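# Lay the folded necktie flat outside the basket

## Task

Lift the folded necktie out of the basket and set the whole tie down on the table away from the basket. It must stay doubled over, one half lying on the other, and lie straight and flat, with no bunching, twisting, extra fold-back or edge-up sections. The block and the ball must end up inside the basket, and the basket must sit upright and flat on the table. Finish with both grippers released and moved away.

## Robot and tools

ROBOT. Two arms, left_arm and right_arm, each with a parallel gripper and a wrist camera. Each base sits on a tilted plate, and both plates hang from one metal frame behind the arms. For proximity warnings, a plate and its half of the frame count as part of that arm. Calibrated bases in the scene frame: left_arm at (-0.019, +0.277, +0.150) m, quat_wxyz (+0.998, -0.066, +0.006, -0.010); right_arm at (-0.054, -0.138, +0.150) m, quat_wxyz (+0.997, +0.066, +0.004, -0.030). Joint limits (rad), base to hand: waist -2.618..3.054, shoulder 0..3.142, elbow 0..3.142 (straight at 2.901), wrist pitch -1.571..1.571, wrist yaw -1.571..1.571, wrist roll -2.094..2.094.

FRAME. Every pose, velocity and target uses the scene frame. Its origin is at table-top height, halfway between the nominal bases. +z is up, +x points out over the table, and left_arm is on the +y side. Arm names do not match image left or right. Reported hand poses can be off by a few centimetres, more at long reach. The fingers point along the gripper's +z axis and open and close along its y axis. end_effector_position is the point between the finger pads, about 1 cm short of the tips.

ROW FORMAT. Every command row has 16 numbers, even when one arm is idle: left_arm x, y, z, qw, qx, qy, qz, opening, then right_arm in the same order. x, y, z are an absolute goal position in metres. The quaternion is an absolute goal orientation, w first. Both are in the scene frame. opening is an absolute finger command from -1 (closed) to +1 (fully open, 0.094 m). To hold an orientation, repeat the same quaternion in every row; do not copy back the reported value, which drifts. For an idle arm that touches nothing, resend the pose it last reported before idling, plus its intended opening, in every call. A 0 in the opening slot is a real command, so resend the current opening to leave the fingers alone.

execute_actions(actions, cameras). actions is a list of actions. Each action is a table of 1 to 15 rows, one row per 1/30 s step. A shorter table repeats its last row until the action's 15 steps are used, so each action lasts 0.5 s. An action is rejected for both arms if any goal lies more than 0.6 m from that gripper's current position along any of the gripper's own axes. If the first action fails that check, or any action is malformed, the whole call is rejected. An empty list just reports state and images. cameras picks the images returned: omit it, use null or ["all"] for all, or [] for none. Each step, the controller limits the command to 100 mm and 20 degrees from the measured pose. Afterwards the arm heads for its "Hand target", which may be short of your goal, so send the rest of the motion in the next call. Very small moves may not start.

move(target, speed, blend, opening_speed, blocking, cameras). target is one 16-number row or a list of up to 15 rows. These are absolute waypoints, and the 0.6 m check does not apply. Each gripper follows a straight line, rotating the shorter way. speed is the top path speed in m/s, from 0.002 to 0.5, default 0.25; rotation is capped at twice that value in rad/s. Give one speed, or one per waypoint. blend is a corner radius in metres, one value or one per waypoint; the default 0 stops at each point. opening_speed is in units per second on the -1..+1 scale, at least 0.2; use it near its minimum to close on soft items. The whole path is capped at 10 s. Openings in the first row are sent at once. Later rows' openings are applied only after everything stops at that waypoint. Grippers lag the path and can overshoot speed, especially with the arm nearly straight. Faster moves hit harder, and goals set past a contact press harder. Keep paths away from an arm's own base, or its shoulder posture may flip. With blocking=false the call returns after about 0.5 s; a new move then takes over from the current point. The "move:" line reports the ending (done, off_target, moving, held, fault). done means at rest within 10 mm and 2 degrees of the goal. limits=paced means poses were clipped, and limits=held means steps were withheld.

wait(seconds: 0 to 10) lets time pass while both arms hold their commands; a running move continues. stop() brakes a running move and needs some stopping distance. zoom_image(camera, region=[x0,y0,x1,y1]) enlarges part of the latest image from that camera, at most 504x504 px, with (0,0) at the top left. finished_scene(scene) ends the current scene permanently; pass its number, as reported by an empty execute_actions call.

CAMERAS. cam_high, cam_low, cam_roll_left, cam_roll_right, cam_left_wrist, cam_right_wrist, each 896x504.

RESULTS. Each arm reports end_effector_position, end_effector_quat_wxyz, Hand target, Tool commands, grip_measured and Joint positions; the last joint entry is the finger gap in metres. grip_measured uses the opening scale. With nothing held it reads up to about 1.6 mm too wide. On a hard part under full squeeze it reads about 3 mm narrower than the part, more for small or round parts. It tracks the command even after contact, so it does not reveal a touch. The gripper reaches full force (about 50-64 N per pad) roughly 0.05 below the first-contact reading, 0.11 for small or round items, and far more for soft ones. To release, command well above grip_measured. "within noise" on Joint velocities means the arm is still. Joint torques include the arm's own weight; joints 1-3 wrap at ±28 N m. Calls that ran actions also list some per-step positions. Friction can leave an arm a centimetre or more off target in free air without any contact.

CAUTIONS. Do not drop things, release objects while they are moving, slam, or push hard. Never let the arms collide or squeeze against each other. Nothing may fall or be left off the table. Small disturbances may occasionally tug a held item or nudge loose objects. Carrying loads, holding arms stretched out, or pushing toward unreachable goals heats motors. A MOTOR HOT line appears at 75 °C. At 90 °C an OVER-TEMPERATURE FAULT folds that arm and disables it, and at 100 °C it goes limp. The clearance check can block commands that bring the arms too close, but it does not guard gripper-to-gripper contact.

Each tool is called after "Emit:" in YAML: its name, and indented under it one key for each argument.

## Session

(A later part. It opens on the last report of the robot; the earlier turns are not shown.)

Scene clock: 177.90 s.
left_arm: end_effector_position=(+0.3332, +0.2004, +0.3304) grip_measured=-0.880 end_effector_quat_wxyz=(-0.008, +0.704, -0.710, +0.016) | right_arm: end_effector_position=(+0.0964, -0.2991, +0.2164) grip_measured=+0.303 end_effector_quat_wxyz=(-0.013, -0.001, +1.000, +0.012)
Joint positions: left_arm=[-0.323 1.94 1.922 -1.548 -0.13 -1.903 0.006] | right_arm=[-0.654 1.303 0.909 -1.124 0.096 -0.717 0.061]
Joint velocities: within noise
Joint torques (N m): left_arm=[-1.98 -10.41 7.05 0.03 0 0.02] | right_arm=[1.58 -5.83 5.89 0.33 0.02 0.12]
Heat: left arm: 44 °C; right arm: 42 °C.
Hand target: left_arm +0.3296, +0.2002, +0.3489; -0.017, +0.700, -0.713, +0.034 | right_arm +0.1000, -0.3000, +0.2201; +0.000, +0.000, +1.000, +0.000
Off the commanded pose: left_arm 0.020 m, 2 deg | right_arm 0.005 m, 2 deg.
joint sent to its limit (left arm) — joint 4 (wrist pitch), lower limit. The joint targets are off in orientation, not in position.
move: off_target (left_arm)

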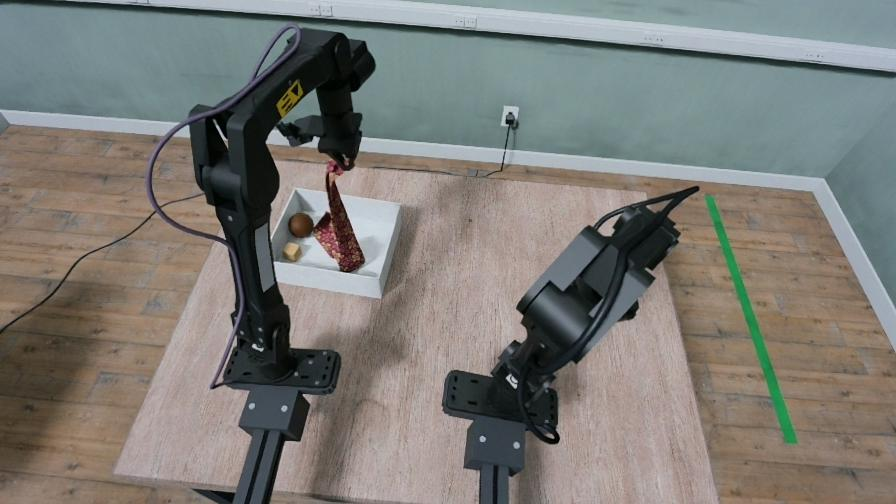

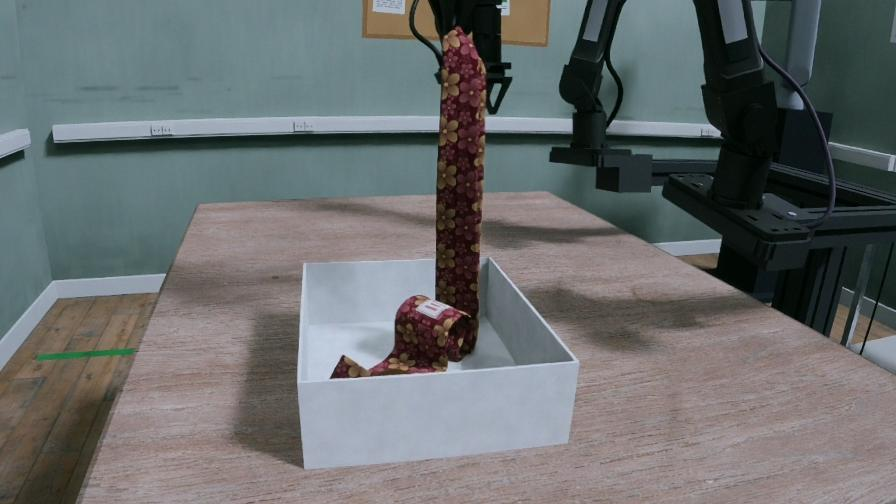

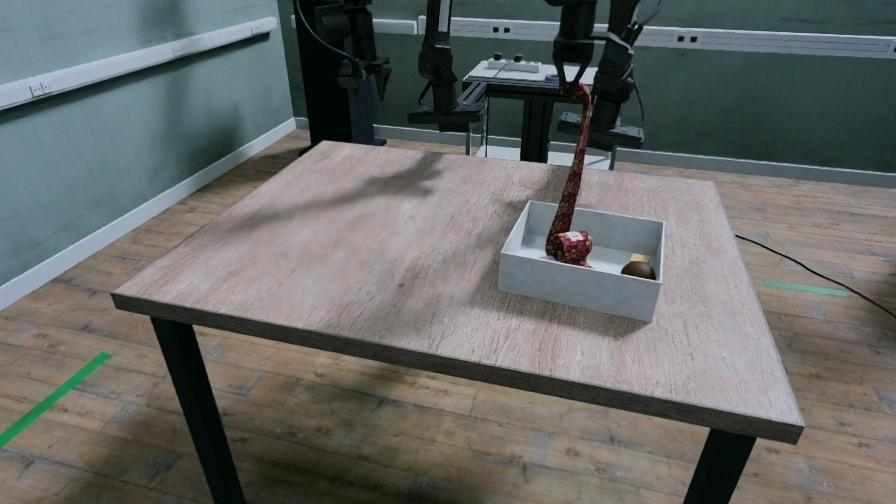

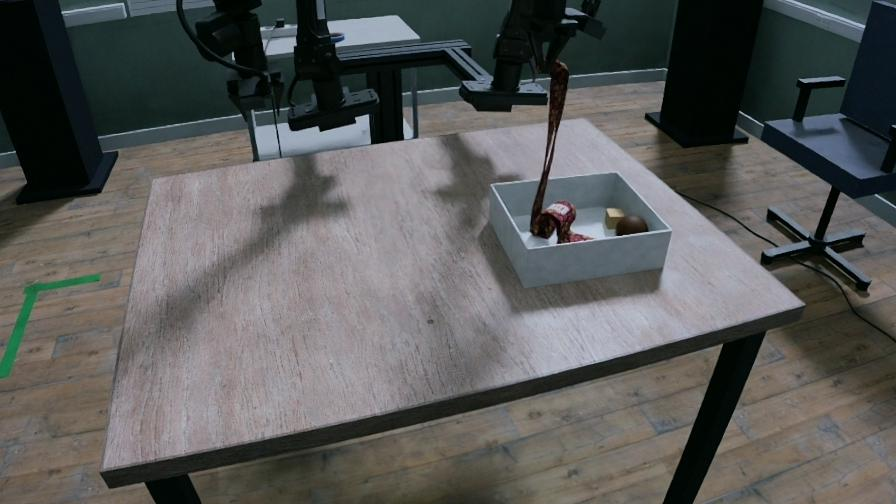

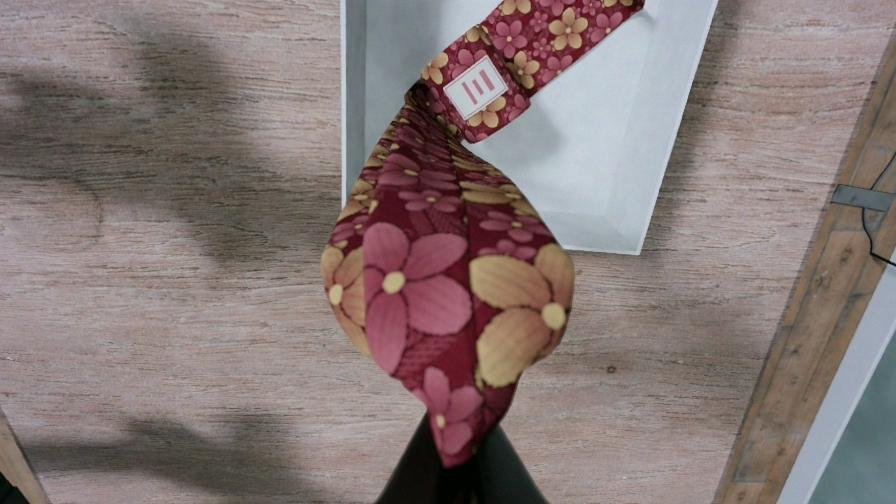

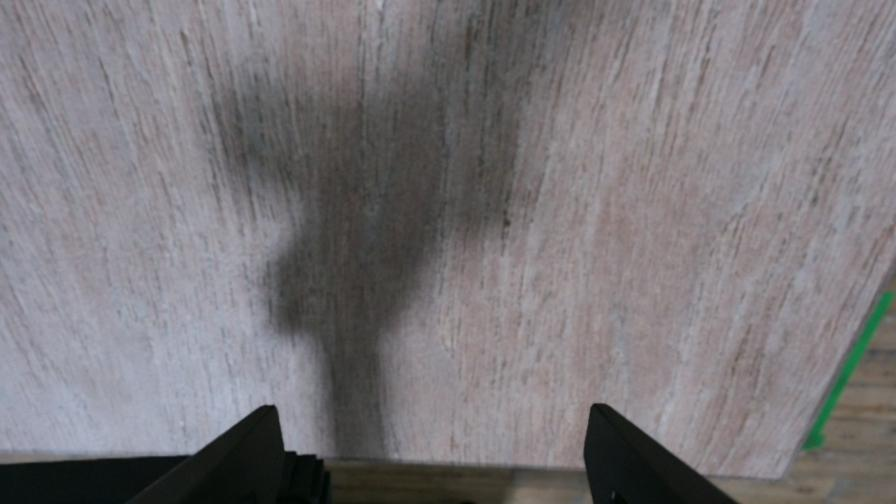

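Emit:
move:
  target:
    - [0.31,0.20,0.52,0,-0.65,0.76,0,-1,0.10,-0.36,0.25,0,0,1,0,0.3]
    - [0.27,0.18,0.62,0,-0.6,0.8,0,-1,0.10,-0.36,0.25,0,0,1,0,0.3]
  speed: 0.12
  blend: 0.02

Scene clock: 191.33 s.
left_arm: end_effector_position=(+0.2767, +0.1746, +0.6113) grip_measured=-0.881 end_effector_quat_wxyz=(+0.175, -0.552, +0.705, -0.409) | right_arm: end_effector_position=(+0.0971, -0.3564, +0.2449) grip_measured=+0.303 end_effector_quat_wxyz=(-0.007, +0.001, +1.000, -0.002)
Joint positions: left_arm=[-0.568 1.596 2.454 -1.559 -0.141 -1.791 0.006] | right_arm=[-0.814 1.409 1.131 -1.196 0.094 -0.875 0.061]
Joint velocities: within noise
Joint torques (N m): left_arm=[-1.01 -3.93 4.49 1.82 -0.1 0.1] | right_arm=[-0.17 -4.22 9.32 0.07 -0.1 -0.12]
Heat: left arm: 49 °C; right arm: 42 °C.
Hand target: left_arm +0.2700, +0.1801, +0.6192; +0.185, -0.546, +0.703, -0.417 | right_arm +0.1000, -0.3600, +0.2500; +0.000, +0.000, +1.000, +0.000
Off the commanded pose: left_arm 0.012 m, 53 deg; orientation clipped | right_arm 0.007 m, 1 deg.
joint sent to its limit (left arm) — joint 4 (wrist pitch), lower limit. The joint targets are off in orientation, not in position.
move: off_target (left_arm); limits=paced

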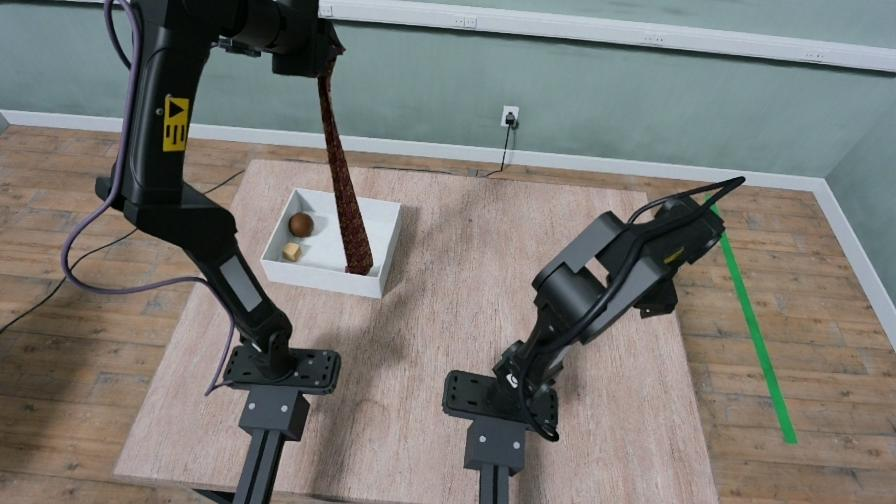

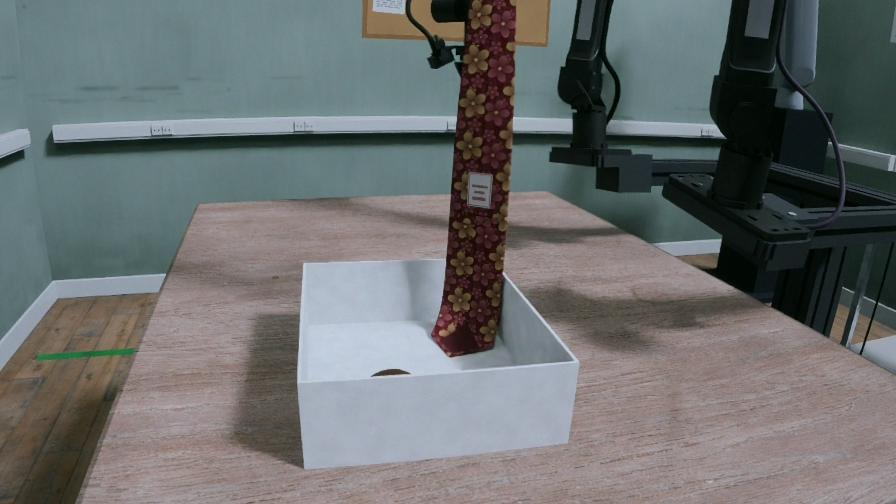

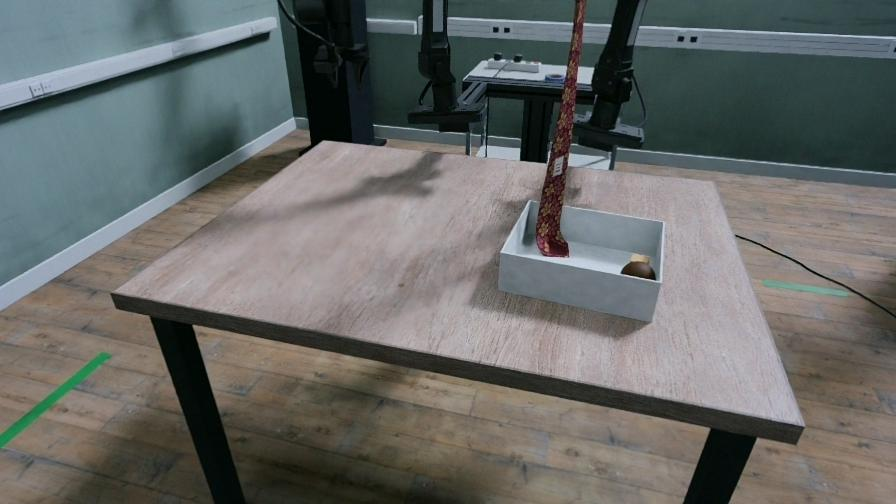

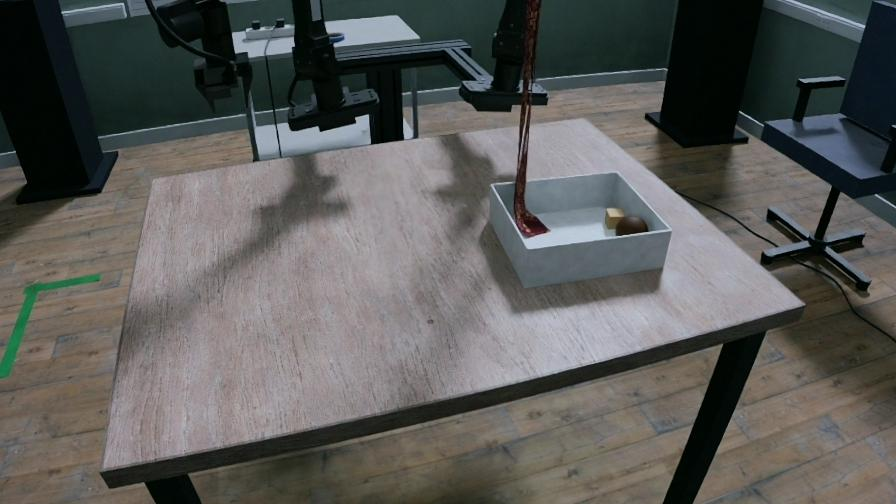

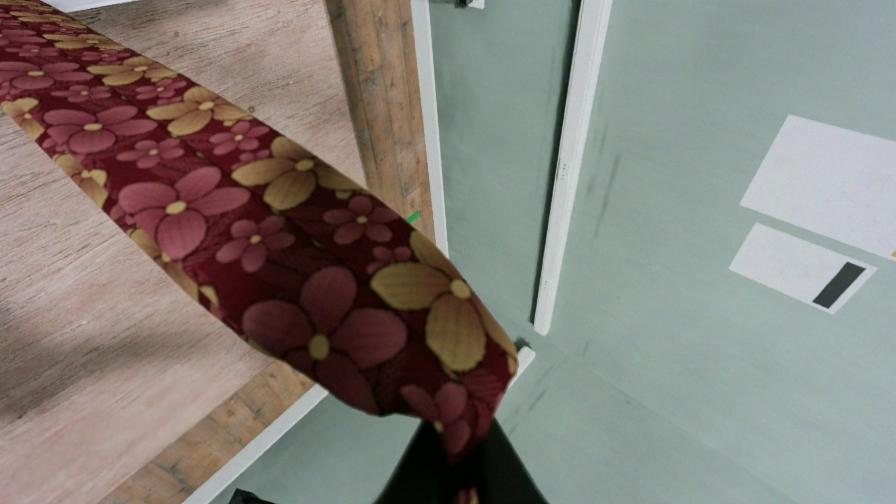

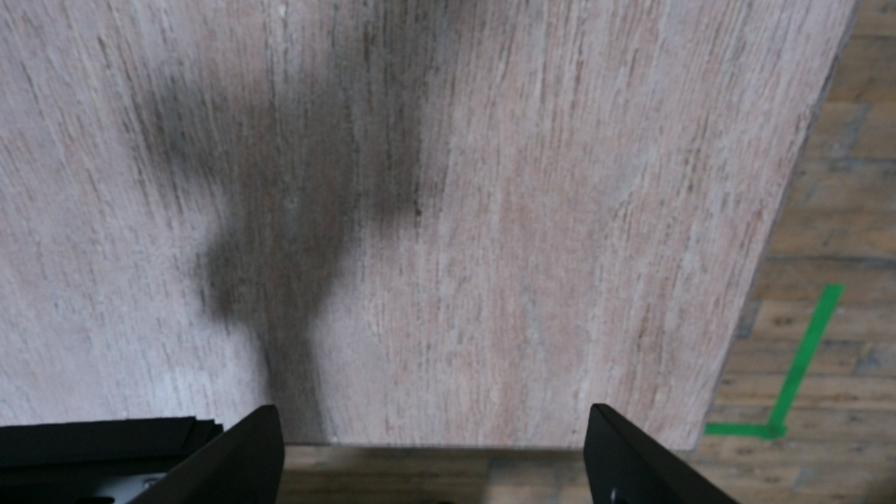

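Emit:
move:
  target:
    - [0.20,0.14,0.63,0,-0.5,0.866,0,-1,0.10,-0.36,0.25,0,0,1,0,0.3]
    - [0.15,0.14,0.63,0,-0.5,0.866,0,-1,0.10,-0.36,0.25,0,0,1,0,0.3]
  speed: 0.08
  blend: 0.02

Scene clock: 224.40 s.
left_arm: end_effector_position=(+0.1522, +0.1396, +0.6326) grip_measured=-0.881 end_effector_quat_wxyz=(+0.096, -0.432, +0.754, -0.486) | right_arm: end_effector_position=(+0.0971, -0.3563, +0.2449) grip_measured=+0.303 end_effector_quat_wxyz=(-0.007, +0.001, +1.000, -0.001)
Joint positions: left_arm=[-0.983 1.34 2.272 -1.564 -0.173 -1.902 0.006] | right_arm=[-0.814 1.409 1.131 -1.196 0.094 -0.875 0.061]
Joint velocities: within noise
Joint torques (N m): left_arm=[-0.18 -0.25 2.11 1.98 0.08 -0.01] | right_arm=[-0.14 -4.26 9.14 0.08 -0.11 -0.11]
Heat: left arm: 40 °C; right arm: 41 °C.
Hand target: left_arm +0.1502, +0.1399, +0.6295; +0.093, -0.431, +0.758, -0.482 | right_arm +0.1000, -0.3600, +0.2500; +0.000, +0.000, +1.000, +0.000
Off the commanded pose: left_arm 0.003 m, 59 deg; orientation clipped | right_arm 0.007 m, 1 deg.
joint sent to its limit (left arm) — joint 4 (wrist pitch), lower limit. The joint targets are off in orientation, not in position.
move: off_target (left_arm); limits=paced

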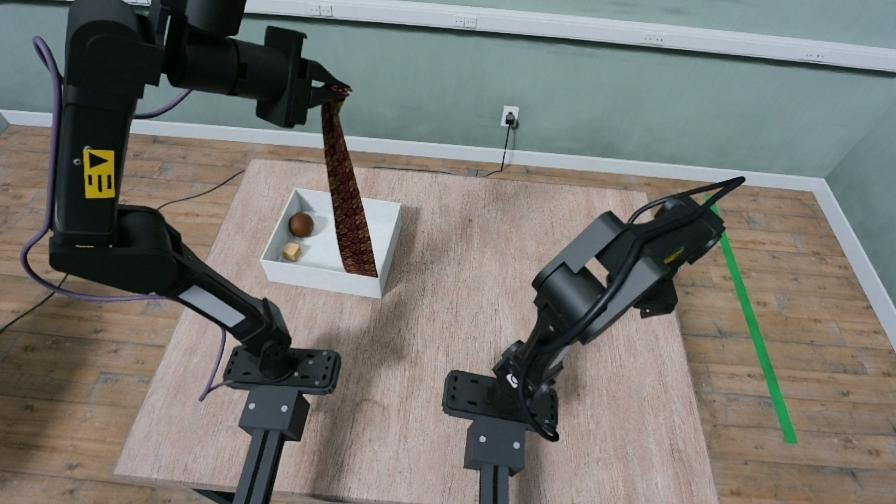

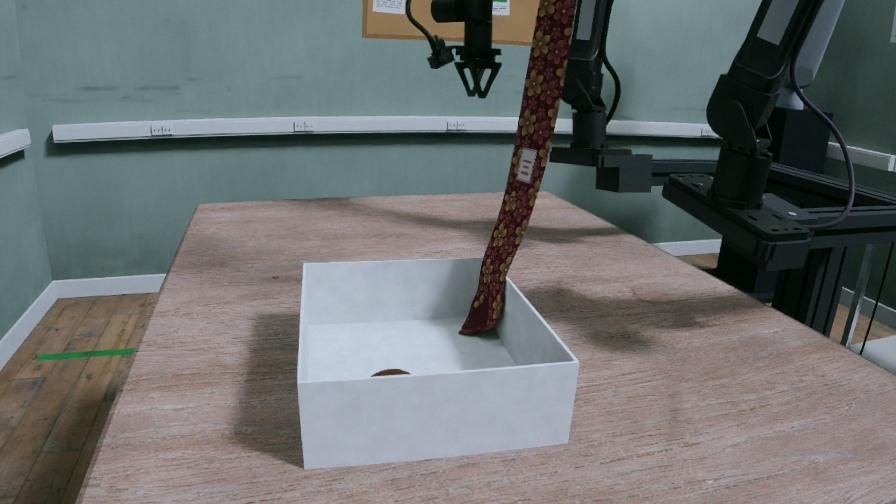

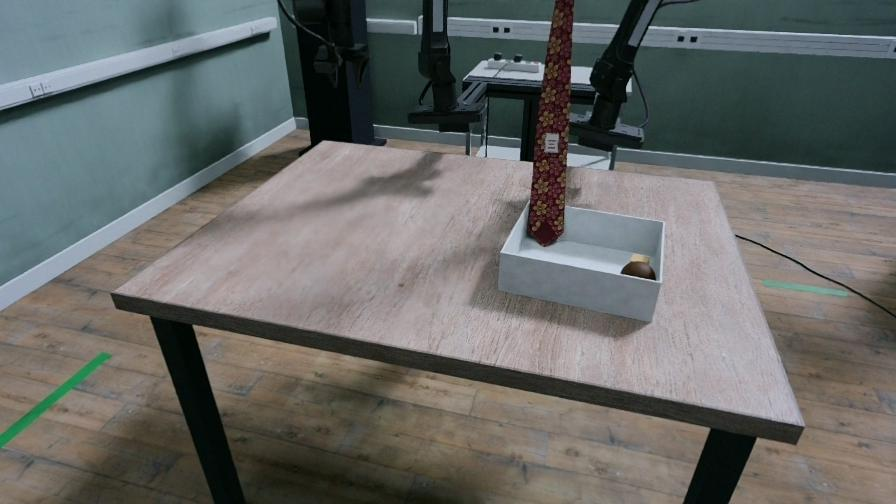

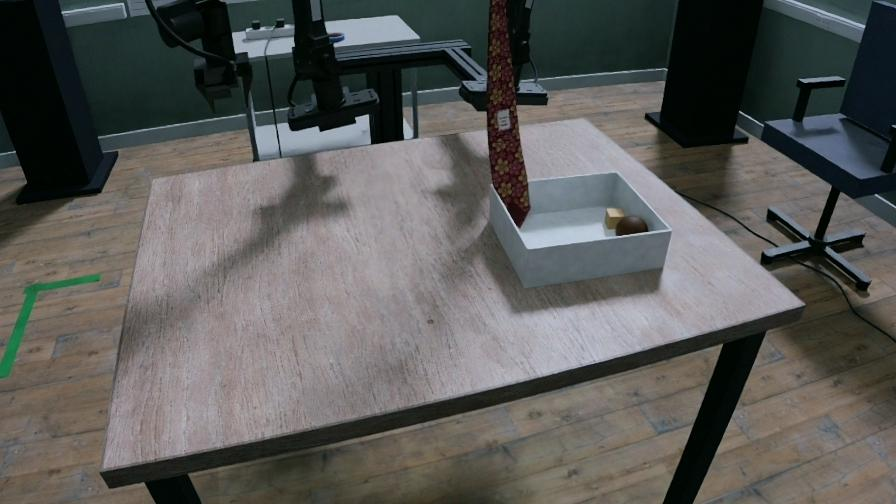

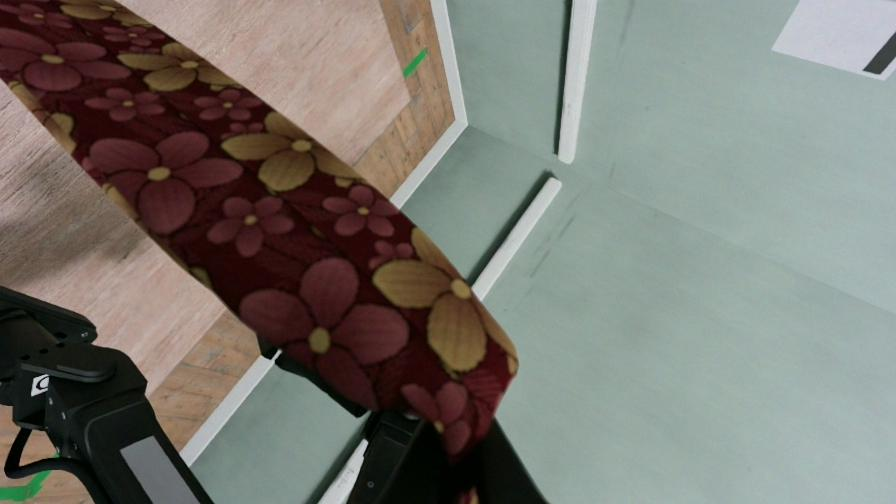

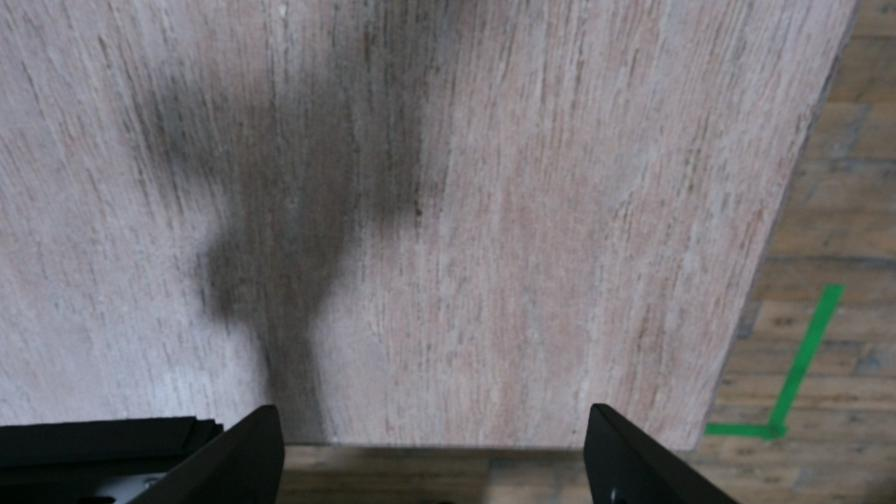

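Emit:
move:
  target:
    - [0.18,0.02,0.62,0,-0.342,0.94,0,-1,0.05,-0.45,0.22,0,0,1,0,0.3]
    - [0.18,-0.10,0.58,0,-0.1736,0.985,0,-1,0.0,-0.45,0.22,0,0,1,0,0.3]
  speed: 0.1
  blend: 0.03

Scene clock: 286.23 s.
left_arm: end_effector_position=(+0.1812, -0.0913, +0.5748) grip_measured=-0.881 end_effector_quat_wxyz=(+0.111, -0.182, +0.889, -0.405) | right_arm: end_effector_position=(-0.0007, -0.4477, +0.2123) grip_measured=+0.303 end_effector_quat_wxyz=(-0.011, +0.001, +1.000, +0.017)
Joint positions: left_arm=[-1.159 2.101 2.843 -1.56 -0.103 -1.51 0.006] | right_arm=[-1.318 1.613 1.243 -1.109 0.036 -1.376 0.061]
Joint velocities: within noise
Joint torques (N m): left_arm=[-1.18 -5.71 5.18 2.1 -0.01 0.15] | right_arm=[-0.38 -9.62 5.86 0.28 -0.13 -0.11]
Heat: left arm: 36 °C; right arm: 40 °C.
Hand target: left_arm +0.1797, -0.0993, +0.5792; +0.114, -0.173, +0.885, -0.417 | right_arm +0.0000, -0.4500, +0.2199; +0.000, +0.000, +1.000, +0.000
Off the commanded pose: left_arm 0.010 m, 50 deg; orientation clipped | right_arm 0.008 m, 2 deg.
elbow stopped short (left arm): the move would have taken joint 3 (elbow) straighter than the controller allows.
move: off_target (left_arm); limits=paced

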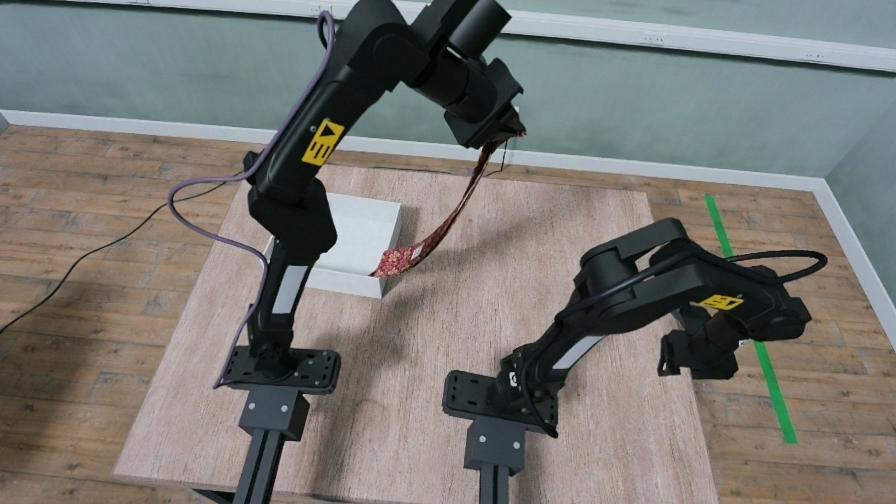

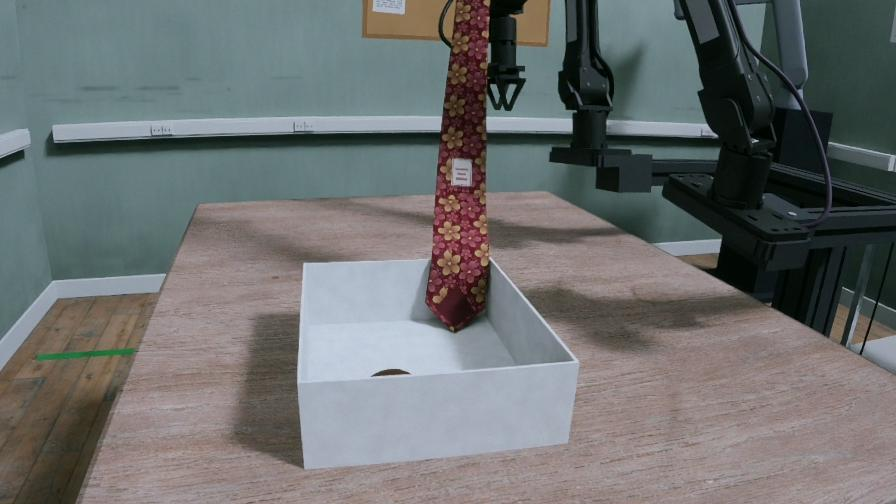

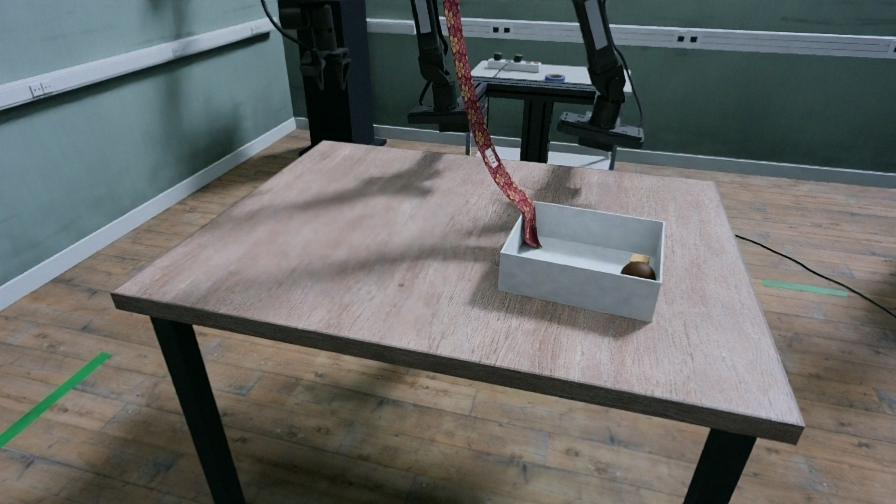

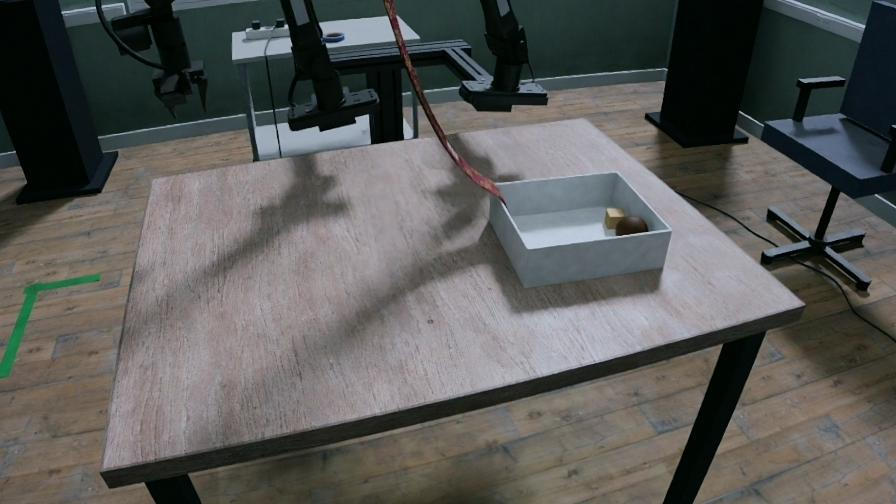

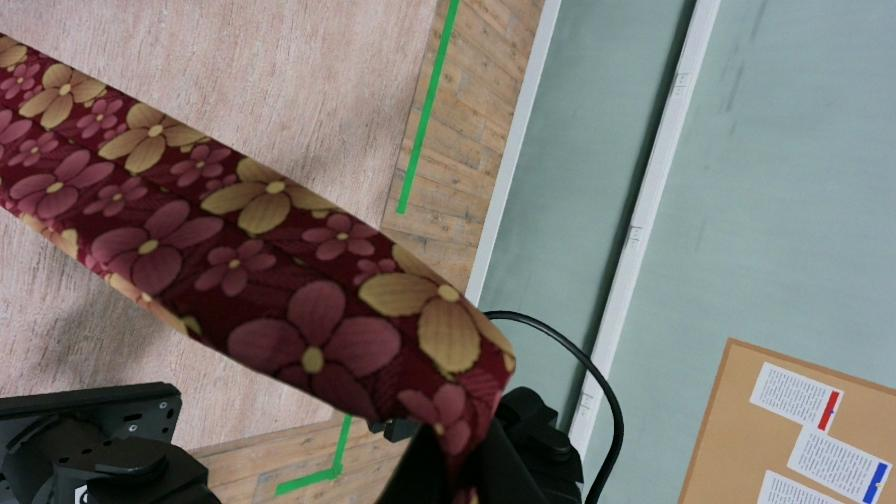

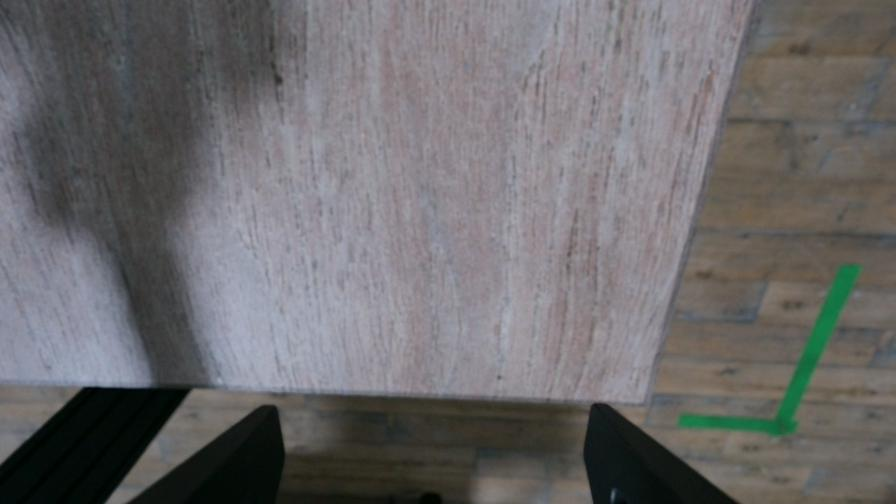

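Emit:
move:
  target:
    - [0.17,-0.19,0.54,0,0.2,0.98,0,-1,0.0,-0.45,0.22,0,0,1,0,0.3]
    - [0.16,-0.25,0.48,0,0.5,0.866,0,-1,0.0,-0.45,0.22,0,0,1,0,0.3]
  speed: 0.1
  blend: 0.03

Scene clock: 305.13 s.
left_arm: end_effector_position=(+0.1602, -0.2395, +0.4819) grip_measured=-0.881 end_effector_quat_wxyz=(+0.288, +0.436, +0.800, -0.295) | right_arm: end_effector_position=(-0.0006, -0.4477, +0.2123) grip_measured=+0.303 end_effector_quat_wxyz=(-0.010, +0.001, +1.000, +0.017)
Joint positions: left_arm=[-1.253 2.418 2.843 -1.266 -0.019 -0.247 0.006] | right_arm=[-1.318 1.613 1.243 -1.109 0.036 -1.377 0.061]
Joint velocities: within noise
Joint torques (N m): left_arm=[-1.2 -8.39 6.52 2.1 -0.1 0.07] | right_arm=[-0.46 -9.65 5.81 0.28 -0.12 -0.09]
Heat: left arm: 39 °C; right arm: 42 °C.
Hand target: left_arm +0.1597, -0.2491, +0.4792; +0.297, +0.439, +0.794, -0.297 | right_arm +0.0000, -0.4499, +0.2199; +0.000, +0.000, +1.000, +0.000
Off the commanded pose: left_arm 0.011 m, 49 deg; orientation clipped | right_arm 0.008 m, 2 deg.
elbow stopped short (left arm): the move would have taken joint 3 (elbow) straighter than the controller allows.
move: off_target (left_arm); limits=paced

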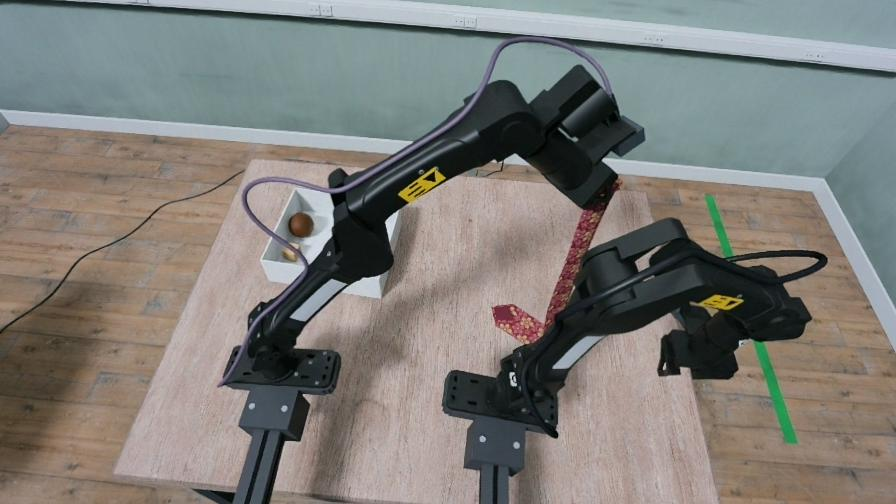

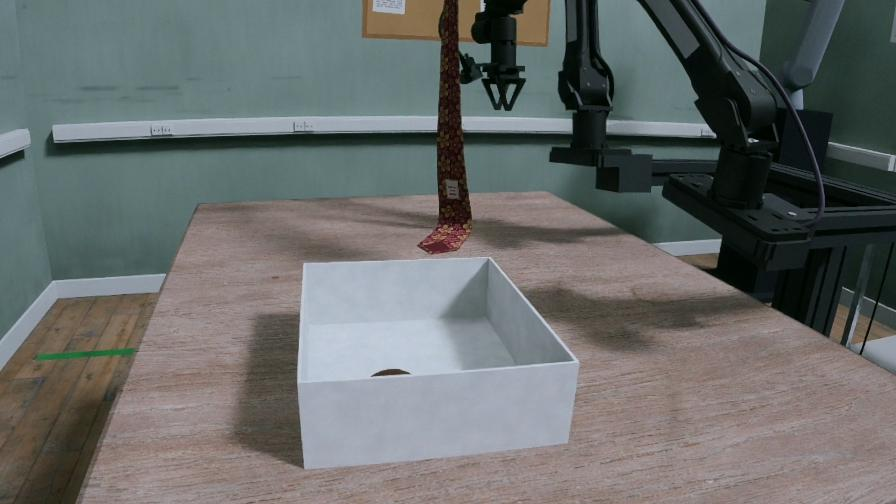

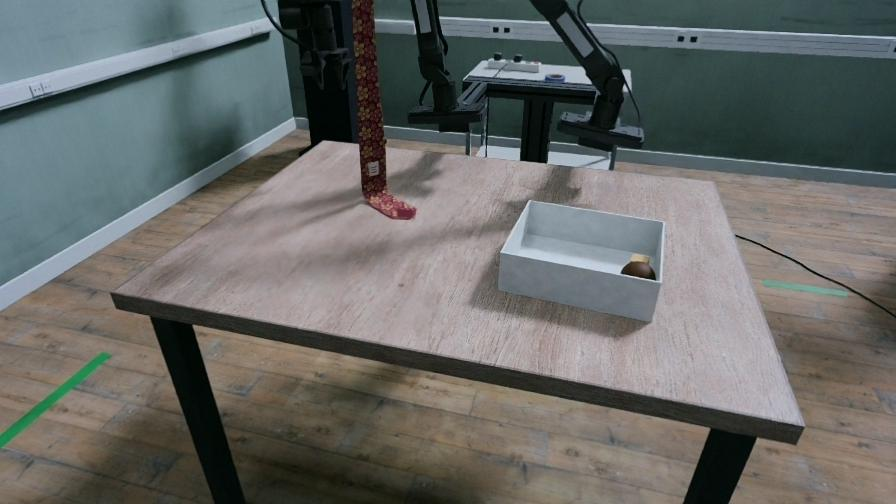

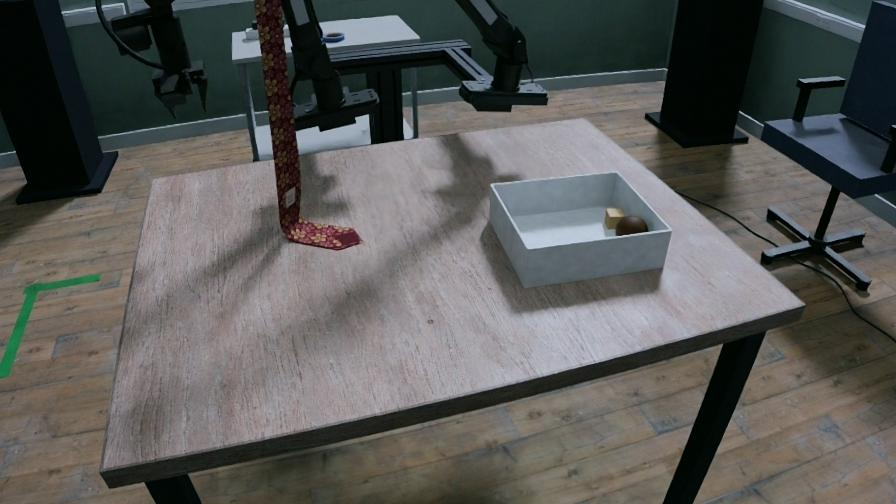

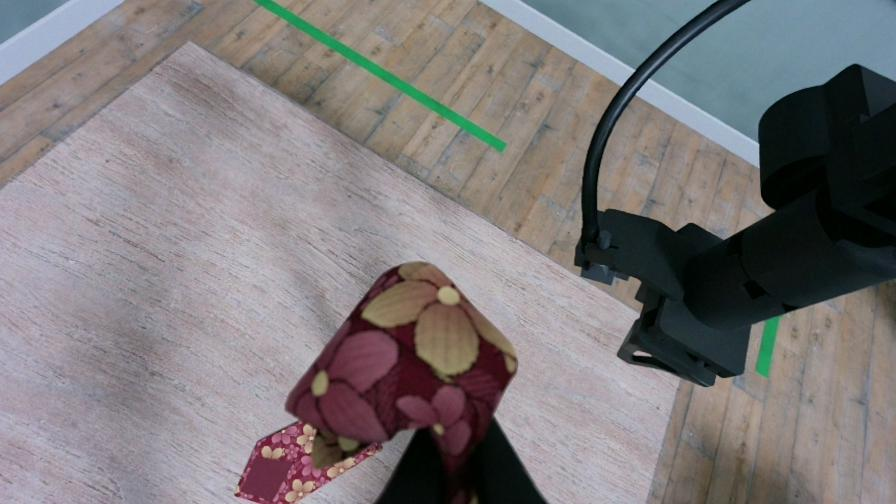

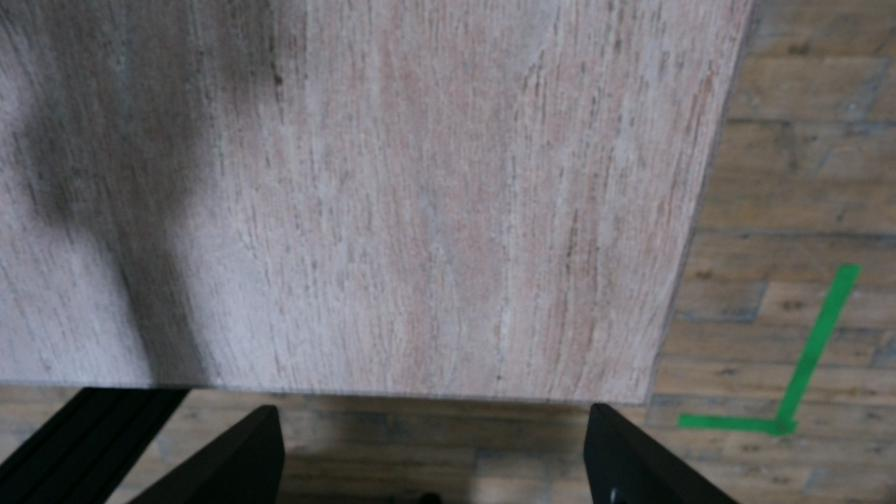

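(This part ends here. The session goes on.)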